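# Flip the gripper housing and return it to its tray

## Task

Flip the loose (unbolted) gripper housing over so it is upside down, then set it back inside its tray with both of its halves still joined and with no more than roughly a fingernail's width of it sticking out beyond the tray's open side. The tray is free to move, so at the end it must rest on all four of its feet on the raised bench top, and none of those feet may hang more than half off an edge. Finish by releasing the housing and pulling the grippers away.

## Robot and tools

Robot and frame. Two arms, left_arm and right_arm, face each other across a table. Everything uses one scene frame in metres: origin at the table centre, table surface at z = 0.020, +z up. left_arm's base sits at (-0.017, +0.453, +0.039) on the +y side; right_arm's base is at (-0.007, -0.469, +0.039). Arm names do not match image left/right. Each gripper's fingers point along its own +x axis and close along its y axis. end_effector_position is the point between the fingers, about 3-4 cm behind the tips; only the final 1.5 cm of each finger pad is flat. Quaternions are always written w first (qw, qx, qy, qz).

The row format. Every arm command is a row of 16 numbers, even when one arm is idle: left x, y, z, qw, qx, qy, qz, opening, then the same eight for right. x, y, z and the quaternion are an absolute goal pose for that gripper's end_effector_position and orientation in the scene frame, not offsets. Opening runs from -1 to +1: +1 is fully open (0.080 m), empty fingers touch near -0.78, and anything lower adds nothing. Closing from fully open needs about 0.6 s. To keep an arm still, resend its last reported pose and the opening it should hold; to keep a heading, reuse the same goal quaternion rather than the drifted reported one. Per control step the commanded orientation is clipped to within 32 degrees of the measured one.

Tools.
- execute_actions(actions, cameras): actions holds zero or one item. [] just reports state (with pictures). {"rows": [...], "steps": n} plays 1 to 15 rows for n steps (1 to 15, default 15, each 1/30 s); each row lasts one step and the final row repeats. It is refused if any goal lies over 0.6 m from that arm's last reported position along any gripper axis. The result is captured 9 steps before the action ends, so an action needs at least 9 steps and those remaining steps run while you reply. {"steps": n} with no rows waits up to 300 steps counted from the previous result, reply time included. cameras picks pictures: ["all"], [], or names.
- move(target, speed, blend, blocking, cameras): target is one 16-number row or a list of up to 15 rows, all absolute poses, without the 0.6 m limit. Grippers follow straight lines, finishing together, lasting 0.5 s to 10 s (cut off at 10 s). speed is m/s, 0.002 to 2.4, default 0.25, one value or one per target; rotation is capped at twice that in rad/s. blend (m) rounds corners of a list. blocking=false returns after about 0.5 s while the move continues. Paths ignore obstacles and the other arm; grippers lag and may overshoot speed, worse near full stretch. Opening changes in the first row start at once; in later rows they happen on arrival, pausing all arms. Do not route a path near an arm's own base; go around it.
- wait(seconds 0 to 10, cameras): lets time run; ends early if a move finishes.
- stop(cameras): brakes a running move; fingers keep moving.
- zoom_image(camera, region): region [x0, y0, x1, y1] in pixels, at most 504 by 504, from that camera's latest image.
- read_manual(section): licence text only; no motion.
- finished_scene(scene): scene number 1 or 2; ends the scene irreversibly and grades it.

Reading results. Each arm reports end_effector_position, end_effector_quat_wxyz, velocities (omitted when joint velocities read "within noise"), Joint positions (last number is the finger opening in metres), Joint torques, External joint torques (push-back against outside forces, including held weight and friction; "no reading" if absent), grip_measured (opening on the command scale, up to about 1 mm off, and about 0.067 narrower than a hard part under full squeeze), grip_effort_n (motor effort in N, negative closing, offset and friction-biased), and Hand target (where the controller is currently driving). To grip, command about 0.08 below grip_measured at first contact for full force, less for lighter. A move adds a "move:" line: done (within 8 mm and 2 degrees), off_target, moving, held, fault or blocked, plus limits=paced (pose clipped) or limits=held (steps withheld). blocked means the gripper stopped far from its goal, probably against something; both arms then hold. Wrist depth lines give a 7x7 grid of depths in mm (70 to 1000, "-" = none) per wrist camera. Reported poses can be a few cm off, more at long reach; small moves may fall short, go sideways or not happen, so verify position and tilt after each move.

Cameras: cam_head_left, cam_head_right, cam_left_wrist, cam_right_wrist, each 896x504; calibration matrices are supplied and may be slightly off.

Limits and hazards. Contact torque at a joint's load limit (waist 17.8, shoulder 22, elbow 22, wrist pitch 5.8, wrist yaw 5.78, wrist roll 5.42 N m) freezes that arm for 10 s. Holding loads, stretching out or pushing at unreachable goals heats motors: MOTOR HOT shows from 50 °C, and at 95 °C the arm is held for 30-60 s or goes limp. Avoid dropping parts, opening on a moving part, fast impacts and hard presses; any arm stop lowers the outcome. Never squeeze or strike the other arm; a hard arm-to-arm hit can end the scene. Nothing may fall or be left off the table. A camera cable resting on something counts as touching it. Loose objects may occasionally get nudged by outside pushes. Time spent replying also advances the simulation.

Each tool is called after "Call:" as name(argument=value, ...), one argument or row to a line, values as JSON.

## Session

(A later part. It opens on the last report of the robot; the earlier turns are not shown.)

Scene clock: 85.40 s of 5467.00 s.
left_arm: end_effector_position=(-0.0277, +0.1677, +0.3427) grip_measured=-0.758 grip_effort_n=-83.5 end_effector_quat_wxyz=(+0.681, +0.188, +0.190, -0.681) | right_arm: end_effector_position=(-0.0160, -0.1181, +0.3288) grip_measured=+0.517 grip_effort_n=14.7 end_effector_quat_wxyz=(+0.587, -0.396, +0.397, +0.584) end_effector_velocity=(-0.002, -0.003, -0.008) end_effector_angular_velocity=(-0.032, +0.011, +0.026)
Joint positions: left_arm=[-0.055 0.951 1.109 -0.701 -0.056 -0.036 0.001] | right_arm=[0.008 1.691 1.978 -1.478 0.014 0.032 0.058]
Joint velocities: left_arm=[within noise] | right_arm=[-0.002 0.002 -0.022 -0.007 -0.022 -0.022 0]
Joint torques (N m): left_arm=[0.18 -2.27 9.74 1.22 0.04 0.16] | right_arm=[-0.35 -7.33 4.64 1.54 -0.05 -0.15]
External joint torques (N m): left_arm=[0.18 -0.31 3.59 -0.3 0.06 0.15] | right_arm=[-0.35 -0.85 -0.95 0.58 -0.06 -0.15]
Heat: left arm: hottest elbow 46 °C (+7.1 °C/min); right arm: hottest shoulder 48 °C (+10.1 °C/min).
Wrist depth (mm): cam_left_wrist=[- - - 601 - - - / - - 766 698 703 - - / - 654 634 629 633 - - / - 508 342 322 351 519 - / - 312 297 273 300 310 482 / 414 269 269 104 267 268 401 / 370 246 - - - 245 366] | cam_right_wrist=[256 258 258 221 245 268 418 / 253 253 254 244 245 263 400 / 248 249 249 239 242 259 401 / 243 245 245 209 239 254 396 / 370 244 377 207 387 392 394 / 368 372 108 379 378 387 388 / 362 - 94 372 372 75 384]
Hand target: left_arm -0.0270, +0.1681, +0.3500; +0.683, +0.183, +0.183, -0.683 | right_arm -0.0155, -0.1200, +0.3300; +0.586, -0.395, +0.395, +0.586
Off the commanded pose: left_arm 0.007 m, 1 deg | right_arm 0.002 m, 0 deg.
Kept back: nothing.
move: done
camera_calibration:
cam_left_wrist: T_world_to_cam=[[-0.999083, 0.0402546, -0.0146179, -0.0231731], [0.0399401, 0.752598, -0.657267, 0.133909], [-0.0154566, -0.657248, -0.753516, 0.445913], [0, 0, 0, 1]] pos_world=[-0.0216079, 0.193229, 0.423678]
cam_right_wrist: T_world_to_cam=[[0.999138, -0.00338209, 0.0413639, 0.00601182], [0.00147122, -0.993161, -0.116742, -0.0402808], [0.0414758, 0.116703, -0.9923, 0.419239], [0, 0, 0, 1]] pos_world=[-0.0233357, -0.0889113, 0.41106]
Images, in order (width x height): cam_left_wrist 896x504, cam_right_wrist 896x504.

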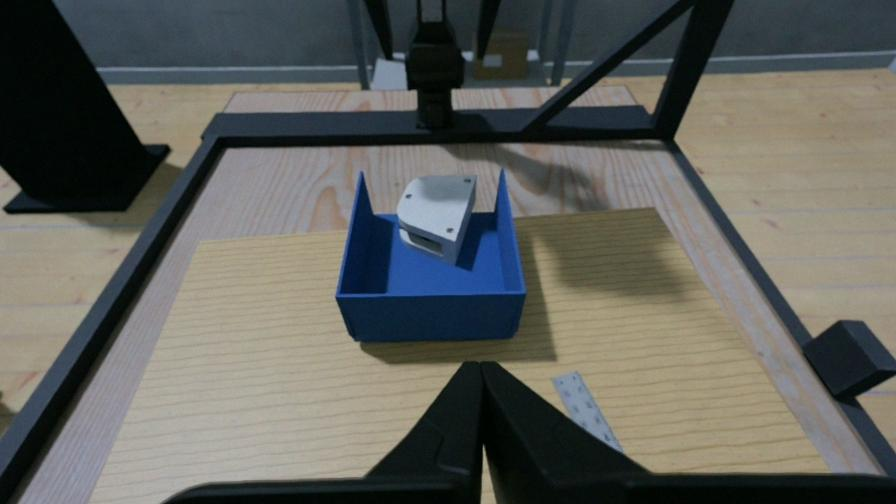

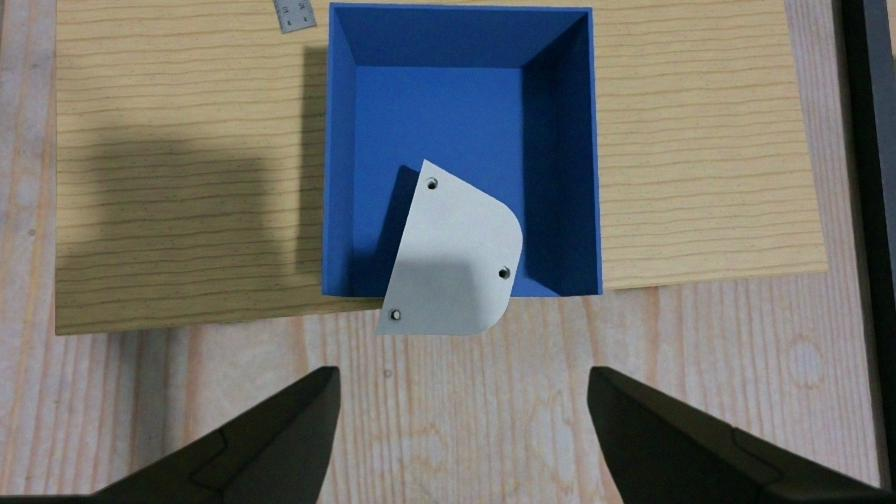

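Call:
move(
  target=[
    [-0.0270, 0.168, 0.35, 0.683,0.183,0.183,-0.683, -0.8, -0.02, -0.18, 0.29, 0.65, -0.28, 0.28, 0.65, 0.02],
    [-0.0270, 0.168, 0.35, 0.683,0.183,0.183,-0.683, -0.8, -0.022, -0.20, 0.22, 0.5,0.5,0.5,0.5, 0.02],
    [-0.0270, 0.168, 0.35, 0.683,0.183,0.183,-0.683, -0.8, -0.022, -0.165, 0.192, 0.5,0.5,0.5,0.5, 0.02],
  ],
  speed=[0.2,0.3,0.12],
)

Scene clock: 92.57 s of 5467.00 s.
left_arm: end_effector_position=(-0.0277, +0.1677, +0.3427) grip_measured=-0.758 grip_effort_n=-83.5 end_effector_quat_wxyz=(+0.681, +0.188, +0.190, -0.681) | right_arm: end_effector_position=(-0.0226, -0.1642, +0.1948) grip_measured=+0.023 grip_effort_n=-11.9 end_effector_quat_wxyz=(+0.499, +0.501, +0.498, +0.502) end_effector_velocity=(+0.002, +0.000, +0.002) end_effector_angular_velocity=(+0.017, -0.006, -0.010)
Joint positions: left_arm=[-0.055 0.951 1.109 -0.701 -0.056 -0.036 0.001] | right_arm=[0.076 1.222 0.084 1.144 0.099 1.569 0.036]
Joint velocities: left_arm=[within noise] | right_arm=[-0.002 0.017 -0.002 0.037 0.007 -0.007 0]
Joint torques (N m): left_arm=[0.3 -2.37 9.77 1.26 0.07 0.14] | right_arm=[-0.3 -1.99 4.21 2.51 -0.04 0]
External joint torques (N m): left_arm=[0.32 -0.46 3.6 -0.27 0.08 0.14] | right_arm=[-0.31 0.46 -0.89 0.83 -0.04 0.06]
Heat: left arm: hottest elbow 47 °C (+8.1 °C/min); right arm: hottest shoulder 46 °C (+9.1 °C/min).
Wrist depth (mm): cam_left_wrist=[- - - 399 - - - / - - 702 454 703 - - / - 655 634 437 622 - - / - 508 343 322 349 515 - / - 312 294 274 302 309 483 / 410 269 267 104 266 266 401 / 371 248 - - - 244 366] | cam_right_wrist=[- - - - 146 265 218 / - - - 264 149 265 218 / - 422 789 265 152 266 217 / - - - 146 156 280 217 / - - - 152 160 279 217 / - - 98 174 99 296 216 / - - 79 - 90 278 216]
Hand target: left_arm -0.0270, +0.1681, +0.3500; +0.683, +0.183, +0.183, -0.683 | right_arm -0.0220, -0.1650, +0.1919; +0.500, +0.500, +0.500, +0.500
Off the commanded pose: left_arm 0.007 m, 1 deg | right_arm 0.003 m, 0 deg.
Kept back: nothing.
move: done
camera_calibration:
cam_left_wrist: T_world_to_cam=[[-0.999083, 0.0402546, -0.0146179, -0.0231731], [0.0399401, 0.752598, -0.657267, 0.133909], [-0.0154566, -0.657248, -0.753516, 0.445913], [0, 0, 0, 1]] pos_world=[-0.0216079, 0.193229, 0.423678]
cam_right_wrist: T_world_to_cam=[[0.0163126, -0.0312534, -0.999378, 0.193861], [-0.965542, -0.260134, -0.00762515, -0.0244856], [-0.259734, 0.965067, -0.0344199, 0.237751], [0, 0, 0, 1]] pos_world=[0.0349478, -0.229757, 0.201738]

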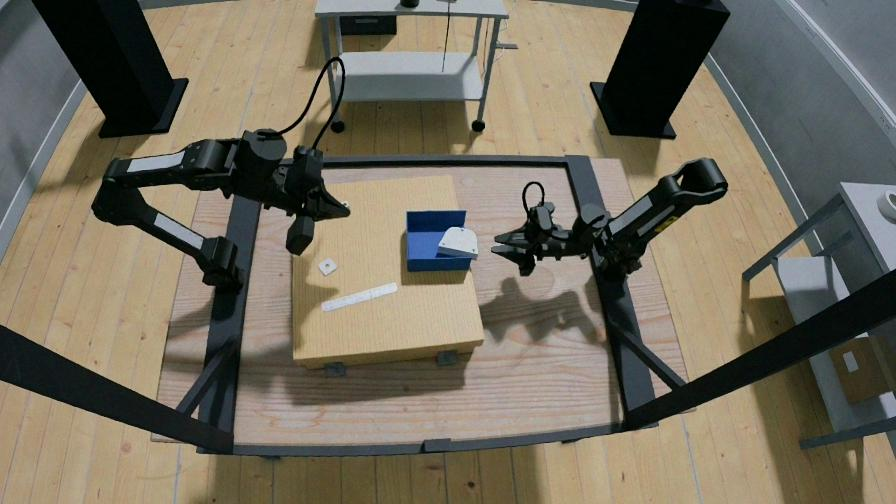

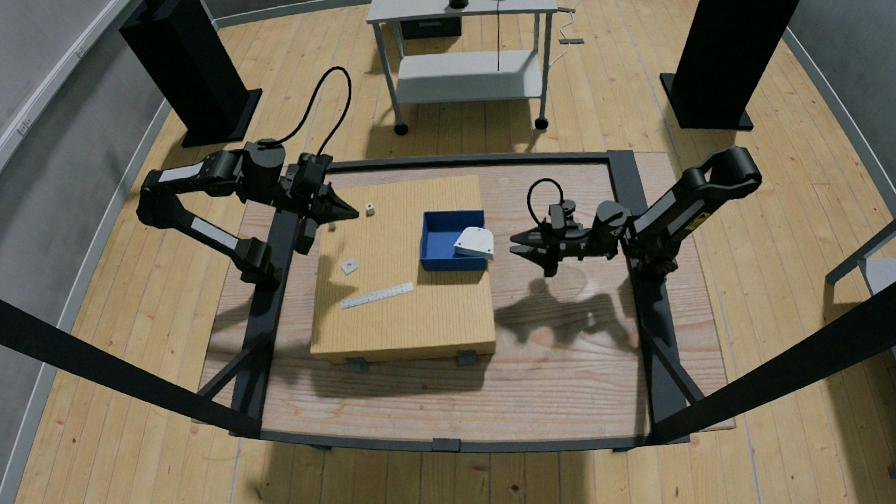

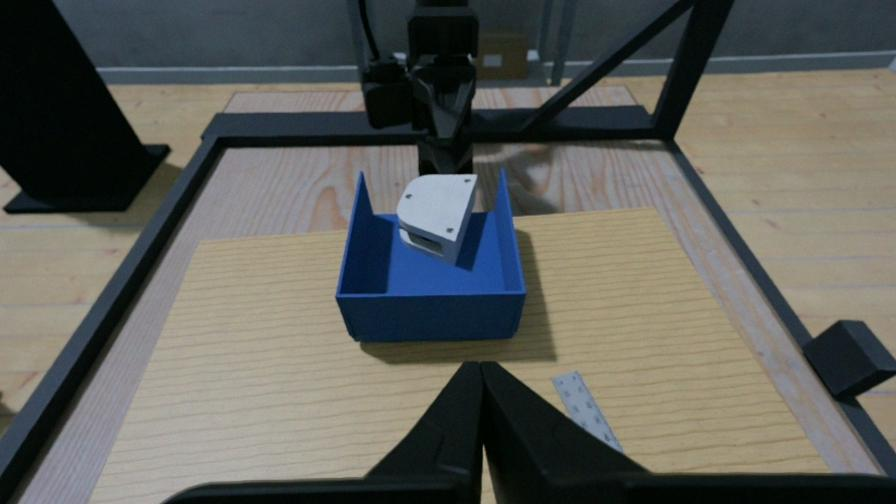

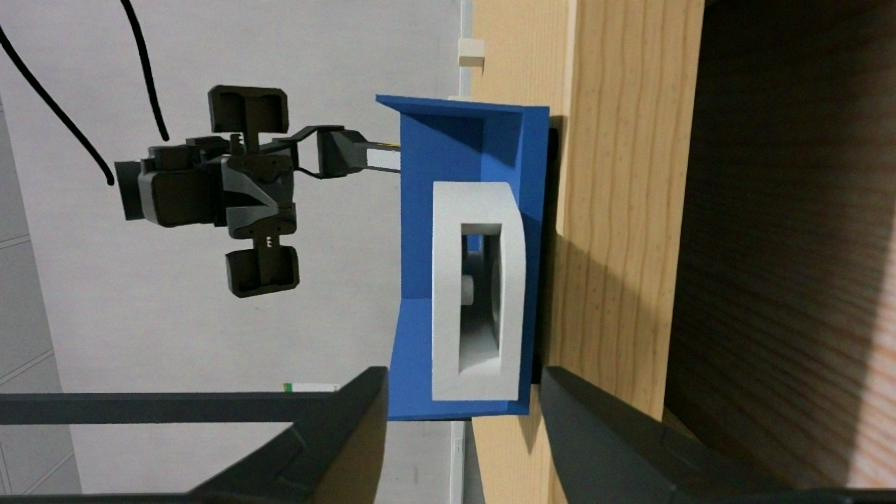

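Call:
move(
  target=[
    [-0.0270, 0.168, 0.35, 0.683,0.183,0.183,-0.683, -0.8, -0.017, -0.165, 0.187, 0.5,0.5,0.5,0.5, 0.02],
    [-0.0270, 0.168, 0.35, 0.683,0.183,0.183,-0.683, -0.8, -0.017, -0.123, 0.187, 0.5,0.5,0.5,0.5, 0.02],
  ],
  speed=0.06,
  cameras=["cam_right_wrist","cam_left_wrist"],
)

Call:
zoom_image(
  camera="cam_right_wrist",
  region=[350, 80, 650, 480],
)

Scene clock: 94.80 s of 5467.00 s.
left_arm: end_effector_position=(-0.0277, +0.1677, +0.3427) grip_measured=-0.758 grip_effort_n=-83.5 end_effector_quat_wxyz=(+0.681, +0.188, +0.190, -0.681) | right_arm: end_effector_position=(-0.0174, -0.1253, +0.1855) grip_measured=+0.023 grip_effort_n=-12.3 end_effector_quat_wxyz=(+0.502, +0.498, +0.501, +0.499)
Joint positions: left_arm=[-0.055 0.951 1.109 -0.701 -0.056 -0.036 0.001] | right_arm=[0.03 1.497 0.204 1.288 0.053 1.569 0.036]
Joint velocities: within noise
Joint torques (N m): left_arm=[0.22 -2.42 9.77 1.26 -0.01 0.21] | right_arm=[-0.33 -3 5.06 2.51 -0.04 0]
External joint torques (N m): left_arm=[0.23 -0.47 3.61 -0.26 0 0.21] | right_arm=[-0.34 0.88 0.59 0.81 -0.04 0.05]
Heat: left arm: hottest elbow 47 °C (+8.0 °C/min); right arm: hottest shoulder 45 °C (+8.0 °C/min).
Wrist depth (mm): cam_left_wrist=[- - - 433 - - - / - - 709 380 693 - - / - 652 629 357 625 - - / - 511 341 323 349 514 - / - 314 298 273 301 311 489 / 415 269 267 104 266 267 401 / 373 246 - - - 244 366] | cam_right_wrist=[- - - 393 119 109 205 / - 396 - 266 111 112 204 / - 387 755 228 114 115 204 / - 399 - 118 117 118 204 / - - - 107 120 122 203 / - - 91 108 100 247 204 / - - 80 113 90 248 204]
Hand target: left_arm -0.0270, +0.1681, +0.3500; +0.683, +0.183, +0.183, -0.683 | right_arm -0.0169, -0.1230, +0.1869; +0.500, +0.500, +0.500, +0.500
Off the commanded pose: left_arm 0.007 m, 1 deg | right_arm 0.003 m, 0 deg.
Kept back: nothing.
move: done
camera_calibration:
cam_left_wrist: T_world_to_cam=[[-0.999083, 0.0402546, -0.0146179, -0.0231731], [0.0399401, 0.752598, -0.657267, 0.133909], [-0.0154566, -0.657248, -0.753516, 0.445913], [0, 0, 0, 1]] pos_world=[-0.0216079, 0.193229, 0.423678]
cam_right_wrist: T_world_to_cam=[[0.0170985, -0.0426235, -0.998945, 0.184305], [-0.965638, -0.259834, -0.00544166, -0.00977283], [-0.259328, 0.964712, -0.0456017, 0.203361], [0, 0, 0, 1]] pos_world=[0.0401489, -0.190868, 0.193331]
Images, in order (width x height): cam_left_wrist 896x504, cam_right_wrist 896x504.

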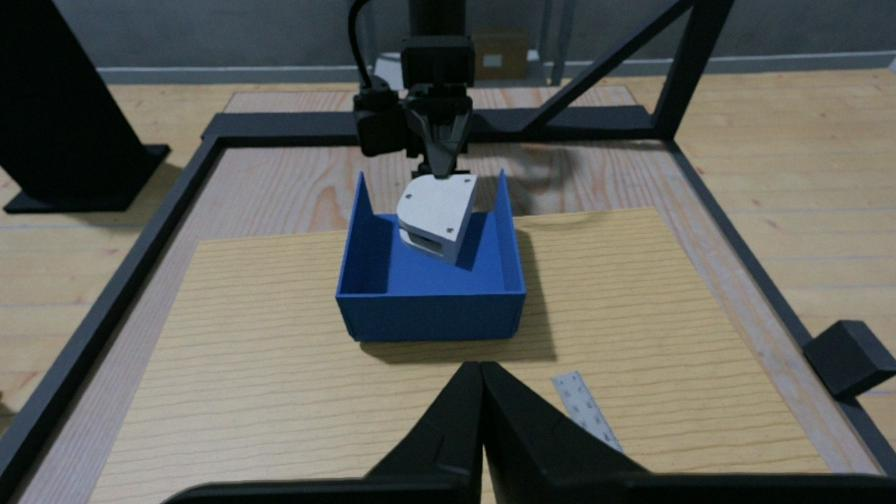

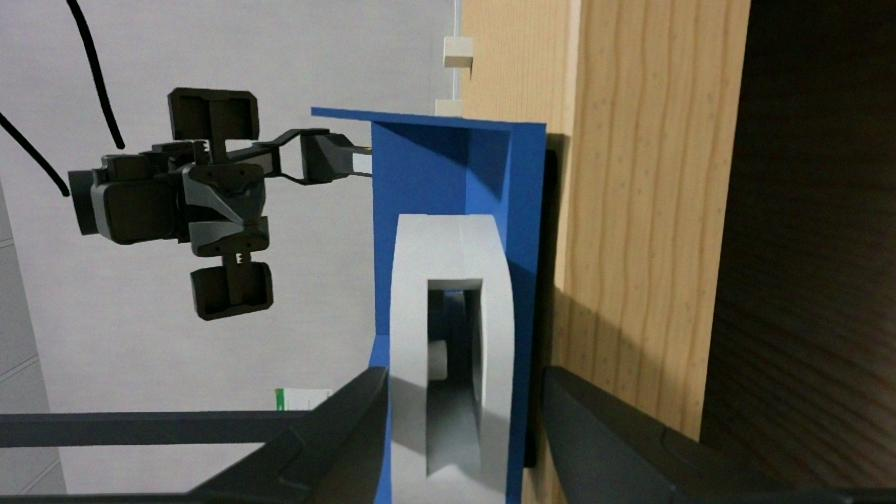

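Scaled by 1.260 from the camera's 896x504 image, which has a finer 1280x720 frame.

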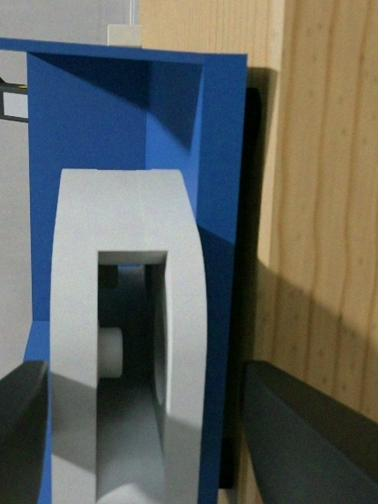

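Call:
move(
  target=[
    [-0.0270, 0.168, 0.35, 0.683,0.183,0.183,-0.683, -0.8, -0.017, -0.125, 0.191, 0.5,0.5,0.5,0.5, 0.02],
    [-0.0270, 0.168, 0.35, 0.683,0.183,0.183,-0.683, -0.8, -0.017, -0.1205, 0.191, 0.5,0.5,0.5,0.5, 0.02],
  ],
  speed=0.04,
  cameras=["cam_right_wrist"],
)

Scene clock: 95.93 s of 5467.00 s.
left_arm: end_effector_position=(-0.0277, +0.1677, +0.3427) grip_measured=-0.758 grip_effort_n=-83.5 end_effector_quat_wxyz=(+0.681, +0.188, +0.190, -0.681) | right_arm: end_effector_position=(-0.0175, -0.1227, +0.1897) grip_measured=+0.023 grip_effort_n=-11.4 end_effector_quat_wxyz=(+0.501, +0.498, +0.500, +0.500)
Joint positions: left_arm=[-0.055 0.951 1.109 -0.701 -0.056 -0.036 0.001] | right_arm=[0.029 1.48 0.219 1.257 0.052 1.569 0.036]
Joint velocities: within noise
Joint torques (N m): left_arm=[0.2 -2.37 9.67 1.24 0.02 0.15] | right_arm=[-0.38 -3.19 5.22 2.34 -0.04 0]
External joint torques (N m): left_arm=[0.2 -0.42 3.52 -0.28 0.04 0.15] | right_arm=[-0.37 0.67 0.65 0.66 -0.04 0.05]
Heat: left arm: hottest elbow 47 °C (+8.0 °C/min); right arm: hottest shoulder 45 °C (+8.0 °C/min).
Wrist depth (mm): cam_left_wrist=[- - - 404 - - - / - - 704 378 688 - - / - 651 642 354 625 - - / - 517 342 323 348 512 - / - 313 295 276 302 309 483 / 414 268 269 104 267 267 402 / 370 246 - - - 244 368] | cam_right_wrist=[- - - - 117 106 210 / - 397 - 298 109 109 208 / - 383 756 225 111 112 209 / - 408 - 117 114 115 209 / - - - 142 117 118 208 / - - 98 105 102 121 209 / - - 79 110 90 253 208]
Hand target: left_arm -0.0270, +0.1681, +0.3500; +0.683, +0.183, +0.183, -0.683 | right_arm -0.0170, -0.1205, +0.1910; +0.500, +0.500, +0.500, +0.500
Off the commanded pose: left_arm 0.007 m, 1 deg | right_arm 0.003 m, 0 deg.
Kept back: nothing.
move: done
camera_calibration:
cam_right_wrist: T_world_to_cam=[[0.0170275, -0.0410919, -0.99901, 0.188718], [-0.965528, -0.260236, -0.00575261, -0.00919069], [-0.259742, 0.96467, -0.0441065, 0.200722], [0, 0, 0, 1]] pos_world=[0.0400486, -0.188267, 0.197332]
Images, in order (width x height): cam_right_wrist 896x504.

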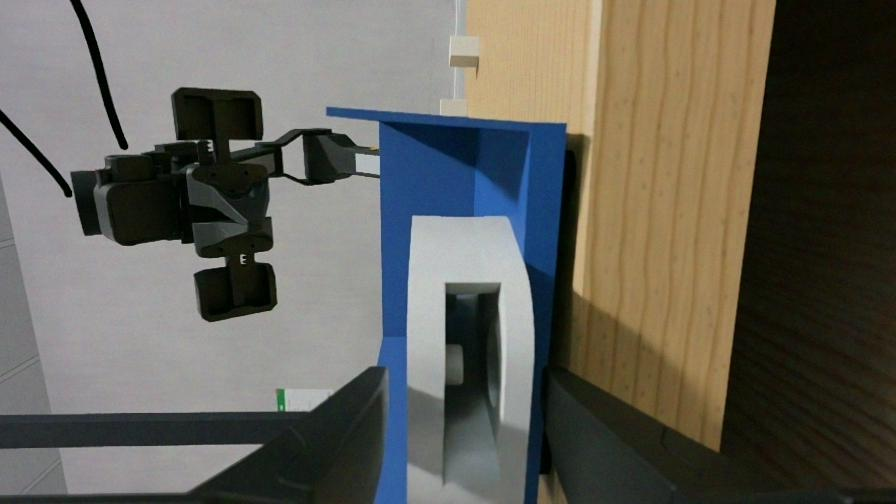

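Call:
move(
  target=[-0.0270, 0.168, 0.35, 0.683,0.183,0.183,-0.683, -0.8, -0.017, -0.1205, 0.191, 0.5,0.5,0.5,0.5, -0.33],
  speed=0.04,
  cameras=["cam_right_wrist"],
)

Scene clock: 96.97 s of 5467.00 s.
left_arm: end_effector_position=(-0.0277, +0.1677, +0.3427) grip_measured=-0.758 grip_effort_n=-83.5 end_effector_quat_wxyz=(+0.681, +0.188, +0.190, -0.681) | right_arm: end_effector_position=(-0.0175, -0.1210, +0.1942) grip_measured=-0.249 grip_effort_n=-83.5 end_effector_quat_wxyz=(+0.497, +0.503, +0.497, +0.503)
Joint positions: left_arm=[-0.055 0.951 1.109 -0.701 -0.056 -0.036 0.001] | right_arm=[0.029 1.48 0.227 1.265 0.052 1.569 0.024]
Joint velocities: within noise
Joint torques (N m): left_arm=[0.14 -2.4 9.63 1.33 0.02 0.2] | right_arm=[-0.31 -3.25 4.49 1.66 -0.04 0]
External joint torques (N m): left_arm=[0.15 -0.44 3.45 -0.2 0.04 0.19] | right_arm=[-0.32 0.64 -0.12 -0.01 -0.04 0.05]
Heat: left arm: hottest elbow 47 °C (+8.0 °C/min); right arm: hottest shoulder 45 °C (+8.0 °C/min).
Wrist depth (mm): cam_left_wrist=[- - - 408 - - - / - - 706 421 694 - - / - 651 633 351 622 - - / - 513 341 323 350 515 - / - 315 297 274 304 311 485 / 411 269 269 104 268 265 402 / 373 247 - - - 243 367] | cam_right_wrist=[- - - - 138 103 201 / - 394 - 392 121 106 209 / - 382 743 225 109 109 209 / - 408 - 118 112 112 217 / - - - 103 116 115 217 / - - - 104 107 118 217 / - - - 112 94 121 216]
Hand target: left_arm -0.0270, +0.1681, +0.3500; +0.683, +0.183, +0.183, -0.683 | right_arm -0.0169, -0.1205, +0.1910; +0.500, +0.500, +0.500, +0.500
Off the commanded pose: left_arm 0.007 m, 1 deg | right_arm 0.003 m, 1 deg.
Kept back: nothing.
move: done
camera_calibration:
cam_right_wrist: T_world_to_cam=[[0.0162342, -0.0250771, -0.999554, 0.195318], [-0.965653, -0.259675, -0.00916883, -0.00798124], [-0.259329, 0.96537, -0.0284313, 0.196376], [0, 0, 0, 1]] pos_world=[0.040048, -0.18675, 0.200741]
Images, in order (width x height): cam_right_wrist 896x504.

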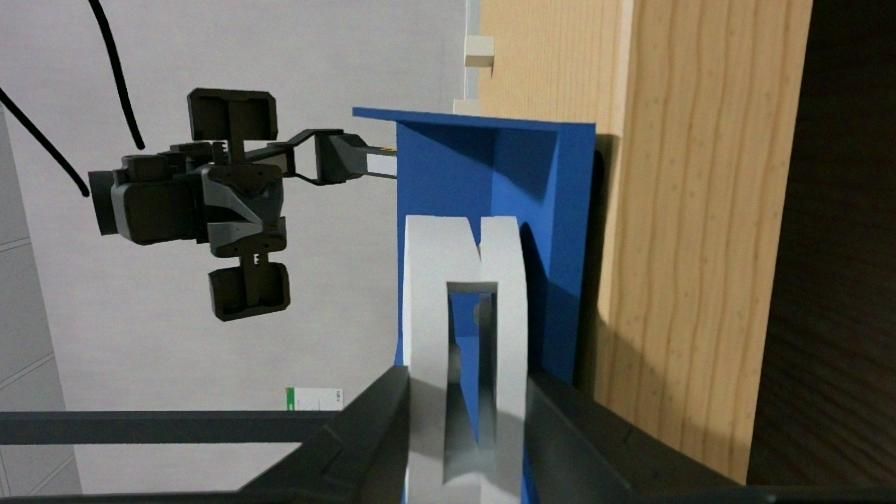

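Call:
move(
  target=[-0.0270, 0.168, 0.35, 0.683,0.183,0.183,-0.683, -0.8, -0.017, -0.1205, 0.191, 0.5,0.5,0.5,0.5, -0.12],
  speed=0.04,
  cameras=["cam_right_wrist","cam_left_wrist"],
)

Call:
zoom_image(
  camera="cam_left_wrist",
  region=[330, 150, 530, 310],
)

Scene clock: 98.37 s of 5467.00 s.
left_arm: end_effector_position=(-0.0277, +0.1677, +0.3427) grip_measured=-0.758 grip_effort_n=-83.5 end_effector_quat_wxyz=(+0.681, +0.188, +0.190, -0.681) | right_arm: end_effector_position=(-0.0175, -0.1210, +0.1913) grip_measured=-0.123 grip_effort_n=14.2 end_effector_quat_wxyz=(+0.500, +0.499, +0.500, +0.501)
Joint positions: left_arm=[-0.055 0.951 1.109 -0.701 -0.055 -0.036 0.001] | right_arm=[0.029 1.481 0.227 1.255 0.052 1.569 0.029]
Joint velocities: within noise
Joint torques (N m): left_arm=[0.24 -2.47 9.63 1.25 0.04 0.19] | right_arm=[-0.31 -3.38 4.51 2.49 -0.04 0]
External joint torques (N m): left_arm=[0.24 -0.56 3.49 -0.27 0.06 0.19] | right_arm=[-0.29 0.55 -0.1 0.8 -0.05 0.05]
Heat: left arm: hottest elbow 47 °C (+8.1 °C/min); right arm: hottest shoulder 44 °C (+6.1 °C/min).
Wrist depth (mm): cam_left_wrist=[- - - 405 - - - / - - 704 408 687 - - / - 648 629 353 630 - - / - 515 341 322 348 512 - / - 313 297 273 301 310 484 / 412 269 269 104 268 267 401 / 370 248 - - - 243 366] | cam_right_wrist=[- - - - 122 104 203 / - 398 - 320 108 107 212 / - 381 729 222 109 110 211 / - 409 - 117 112 113 212 / - - - 104 116 116 211 / - - 98 105 103 119 211 / - - 77 111 90 256 210]
Hand target: left_arm -0.0270, +0.1681, +0.3500; +0.683, +0.183, +0.183, -0.683 | right_arm -0.0170, -0.1205, +0.1910; +0.500, +0.500, +0.500, +0.500
Off the commanded pose: left_arm 0.007 m, 1 deg | right_arm 0.001 m, 0 deg.
Kept back: nothing.
move: done
camera_calibration:
cam_left_wrist: T_world_to_cam=[[-0.999071, 0.0406098, -0.0144036, -0.0234336], [0.0400678, 0.75263, -0.657223, 0.133891], [-0.0158491, -0.65719, -0.753559, 0.445911], [0, 0, 0, 1]] pos_world=[-0.0217092, 0.19323, 0.423678]
cam_right_wrist: T_world_to_cam=[[0.0168618, -0.0373097, -0.999161, 0.190931], [-0.965534, -0.260193, -0.00657847, -0.00856701], [-0.25973, 0.964835, -0.0404111, 0.198435], [0, 0, 0, 1]] pos_world=[0.0400484, -0.186563, 0.198734]
Images, in order (width x height): cam_left_wrist 896x504, cam_right_wrist 896x504.

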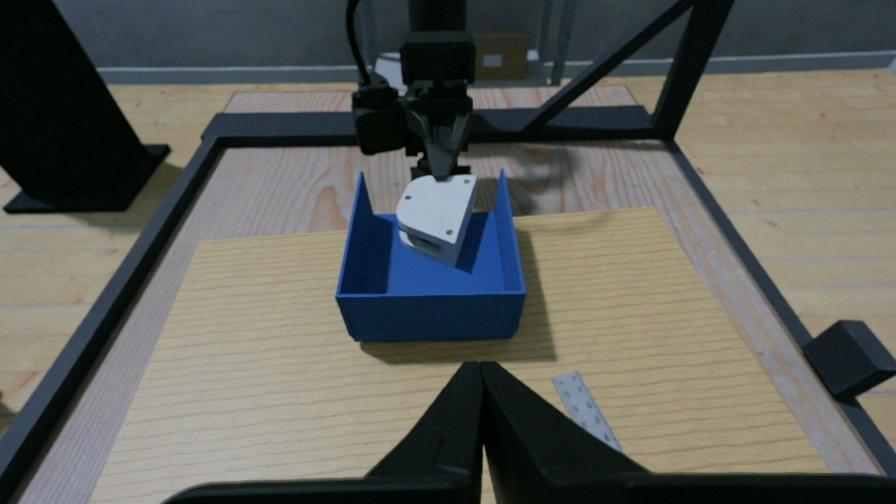

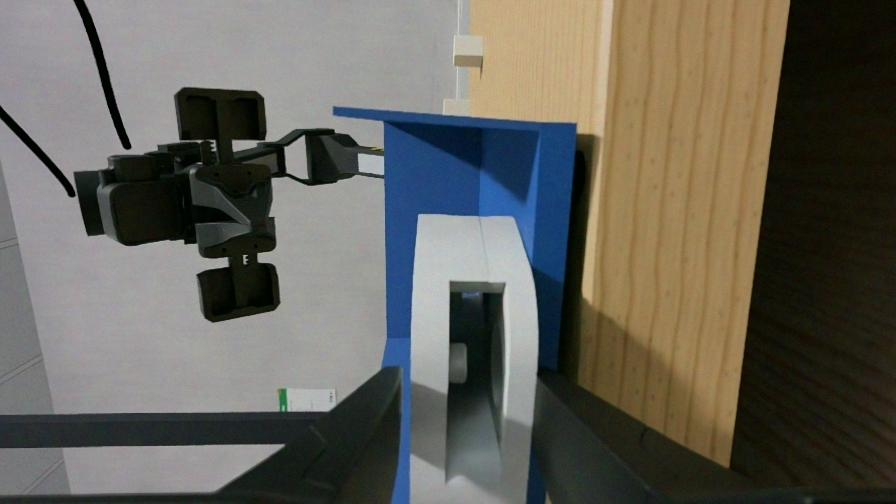

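Scaled by 2.520 from the camera's 896x504 image, which has a finer 1280x720 frame.

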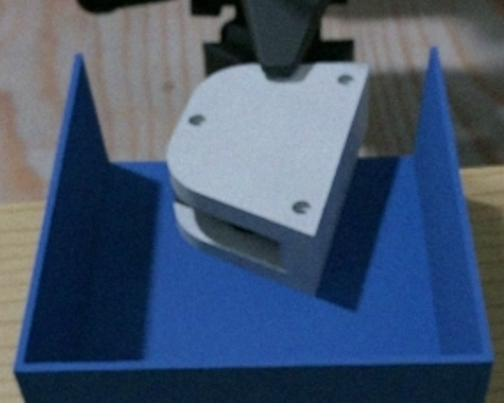

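Call:
move(
  target=[
    [-0.0270, 0.168, 0.35, 0.683,0.183,0.183,-0.683, -0.8, -0.017, -0.1205, 0.190, 0.5,0.5,0.5,0.5, -0.12],
    [-0.0270, 0.168, 0.35, 0.683,0.183,0.183,-0.683, -0.8, -0.017, -0.1205, 0.190, 0.5,0.5,0.5,0.5, -0.255],
  ],
  speed=0.04,
  cameras=["cam_right_wrist"],
)

Scene clock: 102.13 s of 5467.00 s.
left_arm: end_effector_position=(-0.0277, +0.1677, +0.3427) grip_measured=-0.758 grip_effort_n=-83.5 end_effector_quat_wxyz=(+0.681, +0.188, +0.190, -0.681) | right_arm: end_effector_position=(-0.0175, -0.1207, +0.1933) grip_measured=-0.236 grip_effort_n=-83.5 end_effector_quat_wxyz=(+0.497, +0.502, +0.497, +0.503)
Joint positions: left_arm=[-0.055 0.951 1.109 -0.701 -0.055 -0.036 0.001] | right_arm=[0.029 1.486 0.227 1.271 0.052 1.569 0.024]
Joint velocities: within noise
Joint torques (N m): left_arm=[0.36 -2.52 9.71 1.27 0.08 0.18] | right_arm=[-0.32 -3.19 4.3 1.89 -0.03 0]
External joint torques (N m): left_arm=[0.37 -0.58 3.58 -0.23 0.1 0.17] | right_arm=[-0.34 0.76 -0.27 0.2 -0.03 0.05]
Heat: left arm: hottest elbow 47 °C (+7.1 °C/min); right arm: hottest shoulder 43 °C (+3.0 °C/min).
Wrist depth (mm): cam_left_wrist=[- - - 405 - - - / - - 696 413 694 - - / - 649 633 354 630 - - / - 512 343 322 350 517 - / - 313 296 274 301 308 486 / 411 269 268 104 267 267 402 / 371 247 - - - 244 367] | cam_right_wrist=[- - - - 134 103 200 / - 396 - 383 118 106 208 / - 385 764 225 109 109 208 / - 399 - 117 112 112 217 / - - - 105 115 115 216 / - - - 105 106 118 216 / - - - 112 94 121 215]
Hand target: left_arm -0.0270, +0.1681, +0.3500; +0.683, +0.183, +0.183, -0.683 | right_arm -0.0170, -0.1205, +0.1900; +0.500, +0.500, +0.500, +0.500
Off the commanded pose: left_arm 0.007 m, 1 deg | right_arm 0.003 m, 1 deg.
Kept back: nothing.
move: done
camera_calibration:
cam_right_wrist: T_world_to_cam=[[0.0162537, -0.0258964, -0.999532, 0.194368], [-0.96554, -0.2601, -0.00896214, -0.00803632], [-0.259747, 0.965234, -0.0292316, 0.196216], [0, 0, 0, 1]] pos_world=[0.0400477, -0.186451, 0.19994]
Images, in order (width x height): cam_right_wrist 896x504.

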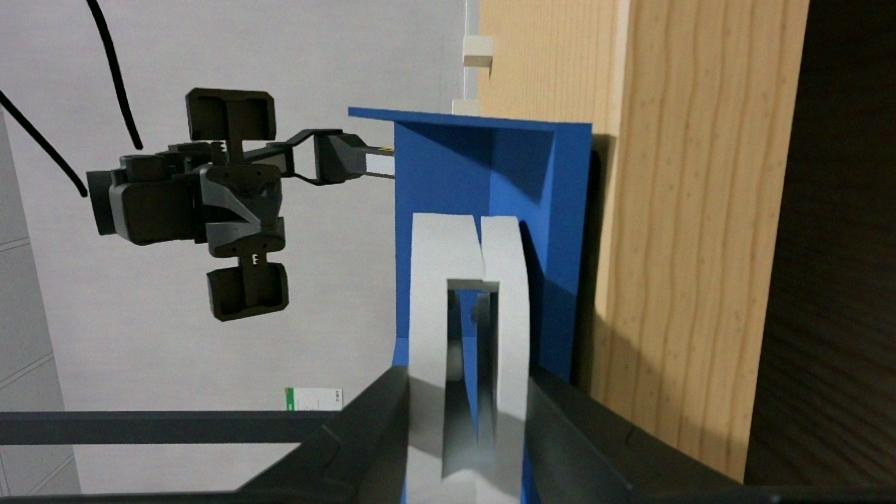

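Call:
move(
  target=[
    [-0.0270, 0.168, 0.35, 0.683,0.183,0.183,-0.683, -0.8, -0.017, -0.1205, 0.190, 0.5,0.5,0.5,0.5, 0.0],
    [-0.0270, 0.168, 0.35, 0.683,0.183,0.183,-0.683, -0.8, -0.017, -0.165, 0.192, 0.5,0.5,0.5,0.5, 0.0],
    [-0.0270, 0.168, 0.35, 0.683,0.183,0.183,-0.683, -0.8, -0.022, -0.20, 0.22, 0.5,0.5,0.5,0.5, 0.52],
    [-0.0270, 0.168, 0.35, 0.683,0.183,0.183,-0.683, -0.8, -0.02, -0.18, 0.30, 0.65, -0.28, 0.28, 0.65, 0.52],
    [-0.0270, 0.168, 0.35, 0.683,0.183,0.183,-0.683, -0.8, -0.0155, -0.10, 0.32, 0.586,-0.395,0.395,0.586, 0.52],
  ],
  speed=[0.05,0.08,0.2,0.3,0.25],
  cameras=["cam_right_wrist"],
)

Scene clock: 111.73 s of 5467.00 s.
left_arm: end_effector_position=(-0.0277, +0.1677, +0.3427) grip_measured=-0.758 grip_effort_n=-83.5 end_effector_quat_wxyz=(+0.681, +0.188, +0.190, -0.681) | right_arm: end_effector_position=(-0.0158, -0.1027, +0.3213) grip_measured=+0.517 grip_effort_n=14.7 end_effector_quat_wxyz=(+0.588, -0.394, +0.394, +0.586)
Joint positions: left_arm=[-0.055 0.951 1.109 -0.701 -0.055 -0.036 0.001] | right_arm=[0.006 1.729 1.984 -1.438 0.013 0.029 0.058]
Joint velocities: within noise
Joint torques (N m): left_arm=[0.3 -2.42 9.77 1.24 0.04 0.2] | right_arm=[-0.2 -5.44 6.37 1.29 -0.07 -0.17]
External joint torques (N m): left_arm=[0.29 -0.51 3.64 -0.28 0.07 0.19] | right_arm=[-0.19 1.43 0.69 0.32 -0.08 -0.17]
Heat: left arm: hottest elbow 48 °C (+7.0 °C/min); right arm: hottest shoulder 41 °C (-2.0 °C/min).
Wrist depth (mm): cam_left_wrist=[- - - 585 - - - / - - 768 694 696 - - / - 658 638 636 629 - - / - 514 340 322 348 514 - / - 312 295 273 302 308 486 / 413 270 268 104 267 266 401 / 371 246 - - - 245 367] | cam_right_wrist=[249 251 252 214 258 260 404 / 245 246 246 236 238 255 401 / 239 242 233 232 234 250 384 / 236 237 227 202 230 246 249 / 232 233 234 197 242 380 385 / 360 363 108 368 370 378 380 / 357 - 94 364 363 75 373]
Hand target: left_arm -0.0270, +0.1681, +0.3500; +0.683, +0.183, +0.183, -0.683 | right_arm -0.0155, -0.1001, +0.3200; +0.586, -0.395, +0.395, +0.586
Off the commanded pose: left_arm 0.007 m, 1 deg | right_arm 0.003 m, 0 deg.
Kept back: nothing.
move: done
camera_calibration:
cam_right_wrist: T_world_to_cam=[[0.999159, -0.00347639, 0.0408638, 0.00635537], [0.00167872, -0.992099, -0.125447, -0.022917], [0.0409771, 0.12541, -0.991258, 0.41058], [0, 0, 0, 1]] pos_world=[-0.0231359, -0.0742045, 0.403856]
Images, in order (width x height): cam_right_wrist 896x504.

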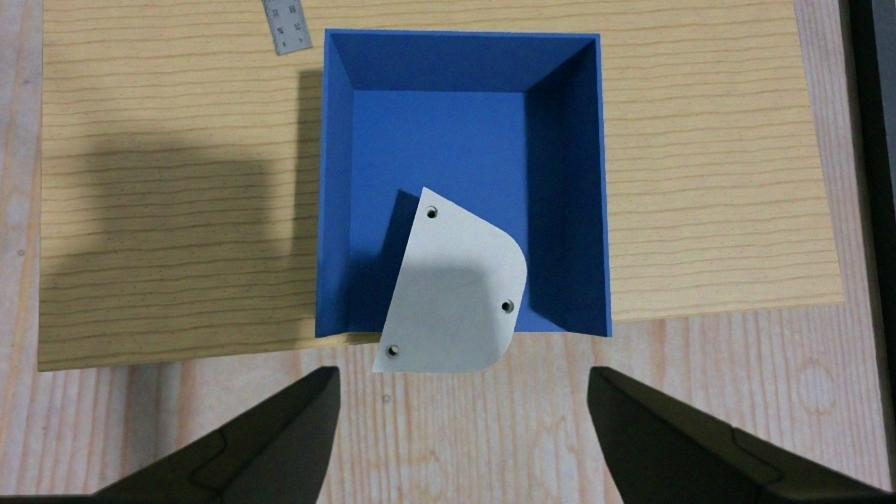

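Call:
move(
  target=[
    [-0.0270, 0.168, 0.35, 0.683,0.183,0.183,-0.683, -0.8, -0.0155, -0.0785, 0.28, 0.6205,-0.3785,0.5023,0.4676, 0.6],
    [-0.0270, 0.168, 0.35, 0.683,0.183,0.183,-0.683, -0.8, -0.0155, -0.0785, 0.220, 0.6205,-0.3785,0.5023,0.4676, 0.6],
  ],
  speed=[0.15,0.08],
  cameras=["cam_right_wrist"],
)

Scene clock: 114.60 s of 5467.00 s.
left_arm: end_effector_position=(-0.0277, +0.1677, +0.3427) grip_measured=-0.758 grip_effort_n=-83.5 end_effector_quat_wxyz=(+0.681, +0.188, +0.190, -0.681) | right_arm: end_effector_position=(-0.0147, -0.0765, +0.2168) grip_measured=+0.597 grip_effort_n=14.7 end_effector_quat_wxyz=(+0.618, -0.383, +0.504, +0.466) end_effector_velocity=(+0.000, -0.004, +0.004) end_effector_angular_velocity=(+0.002, +0.006, +0.006)
Joint positions: left_arm=[-0.055 0.951 1.109 -0.701 -0.055 -0.036 0.001] | right_arm=[0.021 1.884 1.791 -1.288 0.066 0.314 0.062]
Joint velocities: left_arm=[within noise] | right_arm=[-0.002 -0.017 -0.007 -0.007 -0.007 -0.007 0]
Joint torques (N m): left_arm=[0.18 -2.26 9.91 1.28 0.02 0.18] | right_arm=[0.23 -9.36 4.83 1.2 0.1 0.17]
External joint torques (N m): left_arm=[0.19 -0.3 3.73 -0.25 0.04 0.17] | right_arm=[0.22 -1 -1.19 0.52 0.05 0.17]
Heat: left arm: hottest elbow 48 °C (+7.0 °C/min); right arm: hottest shoulder 42 °C (-2.0 °C/min).
Wrist depth (mm): cam_left_wrist=[- - - 248 - - - / - - 668 228 692 681 - / - 655 631 331 608 - - / - 511 342 320 348 500 - / - 311 297 274 302 310 483 / 410 269 269 104 268 267 400 / 373 246 - - - 244 365] | cam_right_wrist=[- 106 107 108 109 81 125 / - 107 108 109 110 84 126 / - 108 109 110 112 87 128 / - 101 87 85 113 97 129 / - 100 85 86 86 98 82 / - 90 86 87 88 90 281 / - - 87 88 89 78 283]
Hand target: left_arm -0.0270, +0.1681, +0.3500; +0.683, +0.183, +0.183, -0.683 | right_arm -0.0155, -0.0785, +0.2199; +0.621, -0.379, +0.503, +0.468
Off the commanded pose: left_arm 0.007 m, 1 deg | right_arm 0.004 m, 1 deg.
Kept back: nothing.
move: done
camera_calibration:
cam_right_wrist: T_world_to_cam=[[0.963055, -0.265833, 0.0431035, -0.0114889], [-0.268149, -0.961374, 0.0620997, -0.0524445], [0.0249304, -0.0713636, -0.997139, 0.289624], [0, 0, 0, 1]] pos_world=[-0.0102189, -0.0328043, 0.292547]
Images, in order (width x height): cam_right_wrist 896x504.

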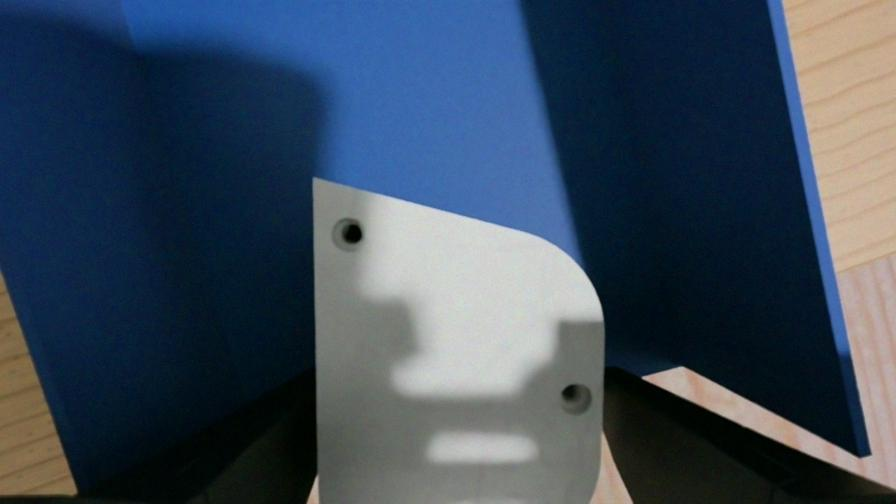

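Call:
move(
  target=[
    [-0.0270, 0.168, 0.35, 0.683,0.183,0.183,-0.683, -0.8, -0.0150, -0.077, 0.220, 0.6205,-0.3785,0.5023,0.4676, 0.30],
    [-0.0270, 0.168, 0.35, 0.683,0.183,0.183,-0.683, -0.8, -0.0120, -0.0785, 0.2225, 0.5495,-0.445,0.445,0.5495, 0.30],
  ],
  speed=[0.08,0.06],
  cameras=["cam_right_wrist"],
)

Scene clock: 118.33 s of 5467.00 s.
left_arm: end_effector_position=(-0.0277, +0.1677, +0.3427) grip_measured=-0.758 grip_effort_n=-83.5 end_effector_quat_wxyz=(+0.681, +0.188, +0.190, -0.681) | right_arm: end_effector_position=(-0.0125, -0.0763, +0.2186) grip_measured=+0.343 grip_effort_n=-83.5 end_effector_quat_wxyz=(+0.549, -0.448, +0.448, +0.546)
Joint positions: left_arm=[-0.055 0.951 1.109 -0.701 -0.055 -0.036 0.001] | right_arm=[-0.007 1.878 1.79 -1.283 0.006 0.019 0.05]
Joint velocities: within noise
Joint torques (N m): left_arm=[0.07 -2.32 9.75 1.25 0.04 0.16] | right_arm=[-0.3 -9.5 4.94 1.12 -0.07 -0.19]
External joint torques (N m): left_arm=[0.07 -0.4 3.66 -0.25 0.06 0.15] | right_arm=[-0.35 -1.2 -1.05 0.43 -0.07 -0.19]
Heat: left arm: hottest elbow 48 °C (+7.1 °C/min); right arm: hottest shoulder 43 °C (-2.0 °C/min).
Wrist depth (mm): cam_left_wrist=[- - - 241 - - - / - - 295 223 276 - - / - 652 615 326 629 582 - / - 514 342 322 348 514 - / - 313 295 273 302 311 486 / 413 270 268 104 267 266 403 / 373 247 - - - 245 367] | cam_right_wrist=[- 88 110 111 112 112 82 / - 94 111 112 113 107 82 / - 88 112 113 114 107 78 / - 88 113 86 115 106 85 / - 89 114 87 88 100 81 / - 89 88 88 89 100 85 / - 74 88 89 90 74 285]
Hand target: left_arm -0.0270, +0.1681, +0.3500; +0.683, +0.183, +0.183, -0.683 | right_arm -0.0121, -0.0784, +0.2224; +0.549, -0.445, +0.445, +0.550
Off the commanded pose: left_arm 0.007 m, 1 deg | right_arm 0.005 m, 1 deg.
Kept back: nothing.
move: done
camera_calibration:
cam_right_wrist: T_world_to_cam=[[0.999127, 0.00360609, 0.0416266, 0.00768417], [0.000972397, -0.998006, 0.0631171, -0.0513313], [0.0417712, -0.0630215, -0.997138, 0.292263], [0, 0, 0, 1]] pos_world=[-0.0198357, -0.0328378, 0.294346]
Images, in order (width x height): cam_right_wrist 896x504.

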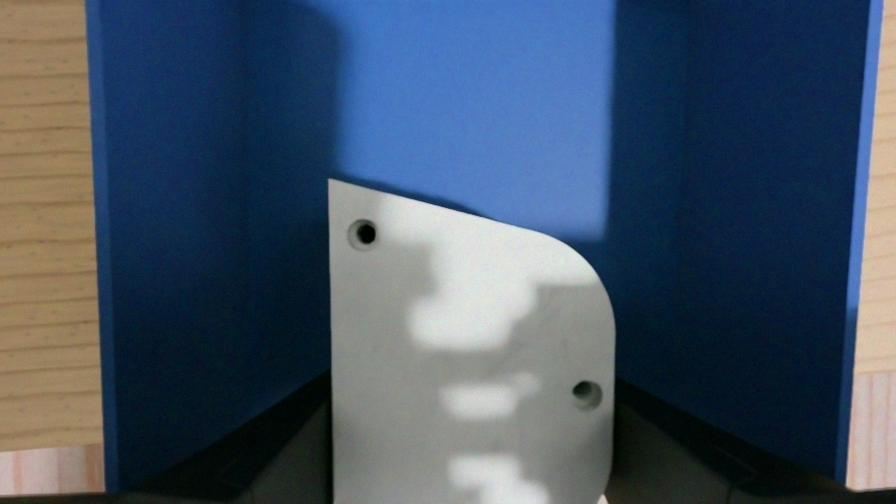

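Call:
move(
  target=[-0.0270, 0.168, 0.35, 0.683,0.183,0.183,-0.683, -0.8, -0.0125, -0.0775, 0.219, 0.5495,-0.445,0.445,0.5495, 0.30],
  speed=0.05,
  cameras=[],
)

Call:
move(
  target=[-0.0270, 0.168, 0.35, 0.683,0.183,0.183,-0.683, -0.8, -0.0125, -0.0775, 0.220, 0.5495,-0.445,0.445,0.5495, 0.50],
  speed=0.05,
  cameras=[],
)

Call:
move(
  target=[
    [-0.0270, 0.168, 0.35, 0.683,0.183,0.183,-0.683, -0.8, -0.0125, -0.0775, 0.29, 0.5495,-0.445,0.445,0.5495, 0.50],
    [-0.0270, 0.168, 0.35, 0.683,0.183,0.183,-0.683, -0.8, -0.0125, -0.12, 0.32, 0.586,-0.395,0.395,0.586, 0.50],
  ],
  speed=0.12,
  cameras=["cam_right_wrist","cam_left_wrist"],
)

Call:
zoom_image(
  camera="cam_left_wrist",
  region=[330, 150, 530, 310],
)

Scene clock: 119.87 s of 5467.00 s.
left_arm: end_effector_position=(-0.0277, +0.1677, +0.3427) grip_measured=-0.758 grip_effort_n=-83.5 end_effector_quat_wxyz=(+0.681, +0.188, +0.190, -0.681) | right_arm: end_effector_position=(-0.0126, -0.0756, +0.2170) grip_measured=+0.343 grip_effort_n=-83.5 end_effector_quat_wxyz=(+0.549, -0.447, +0.447, +0.547)
Joint positions: left_arm=[-0.055 0.951 1.109 -0.701 -0.055 -0.036 0.001] | right_arm=[-0.007 1.876 1.78 -1.272 0.006 0.018 0.05]
Joint velocities: within noise
Joint torques (N m): left_arm=[0.26 -2.28 9.58 1.23 0.06 0.2] | right_arm=[-0.19 -9.14 4.8 1.25 -0.07 -0.12]
External joint torques (N m): left_arm=[0.24 -0.31 3.43 -0.28 0.09 0.2] | right_arm=[-0.2 -0.9 -1.16 0.57 -0.07 -0.12]
Heat: left arm: hottest elbow 48 °C (+6.0 °C/min); right arm: hottest shoulder 43 °C (-2.0 °C/min).
Wrist depth (mm): cam_left_wrist=[- - - 243 - - - / - - 293 225 276 - - / - 649 613 326 628 579 - / - 508 340 320 347 511 - / - 313 296 274 301 310 490 / 416 269 269 104 267 267 400 / 370 247 - - - 245 365] | cam_right_wrist=[- 87 109 110 111 112 79 / - 94 111 111 112 107 78 / - 88 111 112 113 107 78 / - 88 112 86 114 107 86 / - 89 113 87 88 100 81 / - 89 88 88 89 100 85 / - 74 88 89 90 74 85]
Hand target: left_arm -0.0270, +0.1681, +0.3500; +0.683, +0.183, +0.183, -0.683 | right_arm -0.0126, -0.0775, +0.2189; +0.549, -0.445, +0.445, +0.549
Off the commanded pose: left_arm 0.007 m, 1 deg | right_arm 0.003 m, 0 deg.
Kept back: nothing.
move: done
No camera images: "cameras" was empty.

Scene clock: 120.57 s of 5467.00 s.
left_arm: end_effector_position=(-0.0277, +0.1677, +0.3427) grip_measured=-0.758 grip_effort_n=-83.5 end_effector_quat_wxyz=(+0.681, +0.188, +0.190, -0.681) | right_arm: end_effector_position=(-0.0126, -0.0757, +0.2168) grip_measured=+0.497 grip_effort_n=14.7 end_effector_quat_wxyz=(+0.549, -0.447, +0.447, +0.547)
Joint positions: left_arm=[-0.055 0.951 1.109 -0.701 -0.055 -0.036 0.001] | right_arm=[-0.007 1.876 1.779 -1.272 0.006 0.018 0.057]
Joint velocities: within noise
Joint torques (N m): left_arm=[0.21 -2.26 9.65 1.24 0.09 0.19] | right_arm=[-0.15 -9.08 5.3 0.92 -0.07 -0.12]
External joint torques (N m): left_arm=[0.21 -0.37 3.52 -0.28 0.11 0.19] | right_arm=[-0.16 -0.77 -0.69 0.24 -0.07 -0.12]
Heat: left arm: hottest elbow 48 °C (+6.0 °C/min); right arm: hottest shoulder 43 °C (-3.0 °C/min).
Wrist depth (mm): cam_left_wrist=[- - - 244 - - - / - - 298 226 276 - - / - 654 609 327 612 382 - / - 520 342 320 350 513 - / - 312 295 274 302 308 484 / 412 269 268 104 267 267 403 / 373 246 - - - 243 369] | cam_right_wrist=[- 87 109 110 111 111 79 / - 94 110 111 112 107 78 / - 88 111 112 113 107 78 / - 88 112 86 114 106 86 / - 89 113 87 88 100 78 / - 89 88 88 89 95 85 / - - 88 89 90 75 283]
Hand target: left_arm -0.0270, +0.1681, +0.3500; +0.683, +0.183, +0.183, -0.683 | right_arm -0.0126, -0.0774, +0.2200; +0.549, -0.445, +0.445, +0.550
Off the commanded pose: left_arm 0.007 m, 1 deg | right_arm 0.004 m, 0 deg.
Kept back: nothing.
move: done
No camera images: "cameras" was empty.

Scene clock: 122.33 s of 5467.00 s.
left_arm: end_effector_position=(-0.0277, +0.1677, +0.3427) grip_measured=-0.758 grip_effort_n=-83.5 end_effector_quat_wxyz=(+0.681, +0.188, +0.190, -0.681) | right_arm: end_effector_position=(-0.0119, -0.1182, +0.3190) grip_measured=+0.497 grip_effort_n=15.1 end_effector_quat_wxyz=(+0.586, -0.396, +0.398, +0.585)
Joint positions: left_arm=[-0.055 0.951 1.109 -0.701 -0.055 -0.036 0.001] | right_arm=[-0.007 1.668 1.907 -1.43 0.006 0.018 0.057]
Joint velocities: within noise
Joint torques (N m): left_arm=[0.26 -2.45 9.8 1.23 0.02 0.13] | right_arm=[0.16 -7.03 4.75 1.55 0.08 -0.04]
External joint torques (N m): left_arm=[0.25 -0.48 3.65 -0.28 0.05 0.13] | right_arm=[0.17 -0.53 -0.99 0.57 0.07 -0.04]
Heat: left arm: hottest elbow 48 °C (+6.1 °C/min); right arm: hottest shoulder 43 °C (-3.0 °C/min).
Wrist depth (mm): cam_left_wrist=[- - - - - - - / - - 775 704 695 - - / - 657 635 626 624 - - / - 518 342 321 349 514 - / - 315 296 273 302 310 486 / 414 269 269 104 267 268 400 / 369 248 - - - 244 367] | cam_right_wrist=[246 249 232 220 233 257 402 / 242 244 233 234 234 253 399 / 238 240 229 203 230 248 383 / 234 235 225 199 228 244 381 / 233 298 370 197 376 381 384 / 361 365 106 370 367 375 377 / 356 - 93 363 362 75 372]
Hand target: left_arm -0.0270, +0.1681, +0.3500; +0.683, +0.183, +0.183, -0.683 | right_arm -0.0125, -0.1199, +0.3200; +0.586, -0.395, +0.395, +0.586
Off the commanded pose: left_arm 0.007 m, 1 deg | right_arm 0.002 m, 0 deg.
Kept back: nothing.
move: done
camera_calibration:
cam_left_wrist: T_world_to_cam=[[-0.999071, 0.0406098, -0.0144036, -0.0234336], [0.0400678, 0.75263, -0.657223, 0.133891], [-0.0158491, -0.65719, -0.753559, 0.445911], [0, 0, 0, 1]] pos_world=[-0.0217092, 0.19323, 0.423678]
cam_right_wrist: T_world_to_cam=[[0.999246, -0.00285585, 0.0387084, 0.00323657], [0.00169096, -0.993139, -0.116924, -0.0415504], [0.0387767, 0.116902, -0.992386, 0.409357], [0, 0, 0, 1]] pos_world=[-0.0190374, -0.0891106, 0.401257]
Images, in order (width x height): cam_left_wrist 896x504, cam_right_wrist 896x504.

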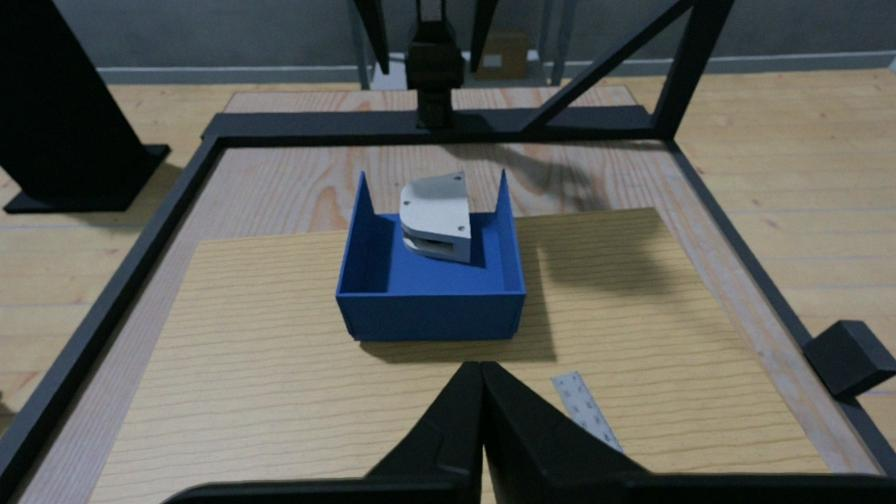

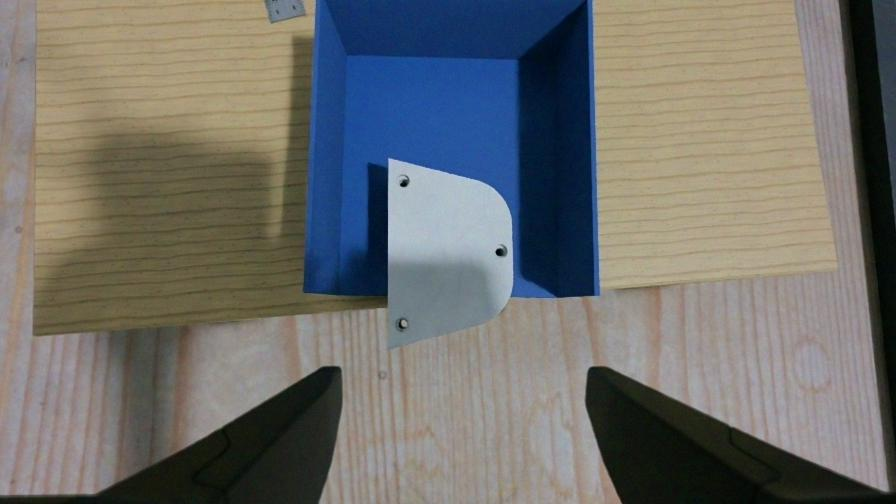

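Scaled by 2.520 from the camera's 896x504 image, which has a finer 1280x720 frame.

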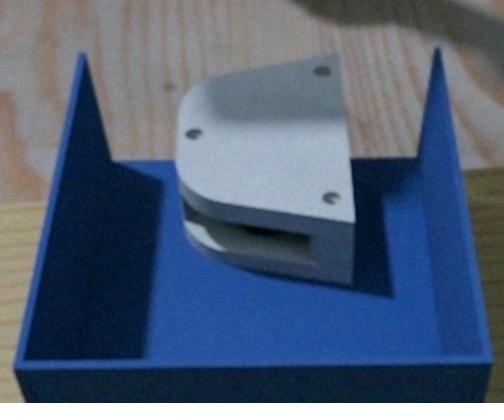

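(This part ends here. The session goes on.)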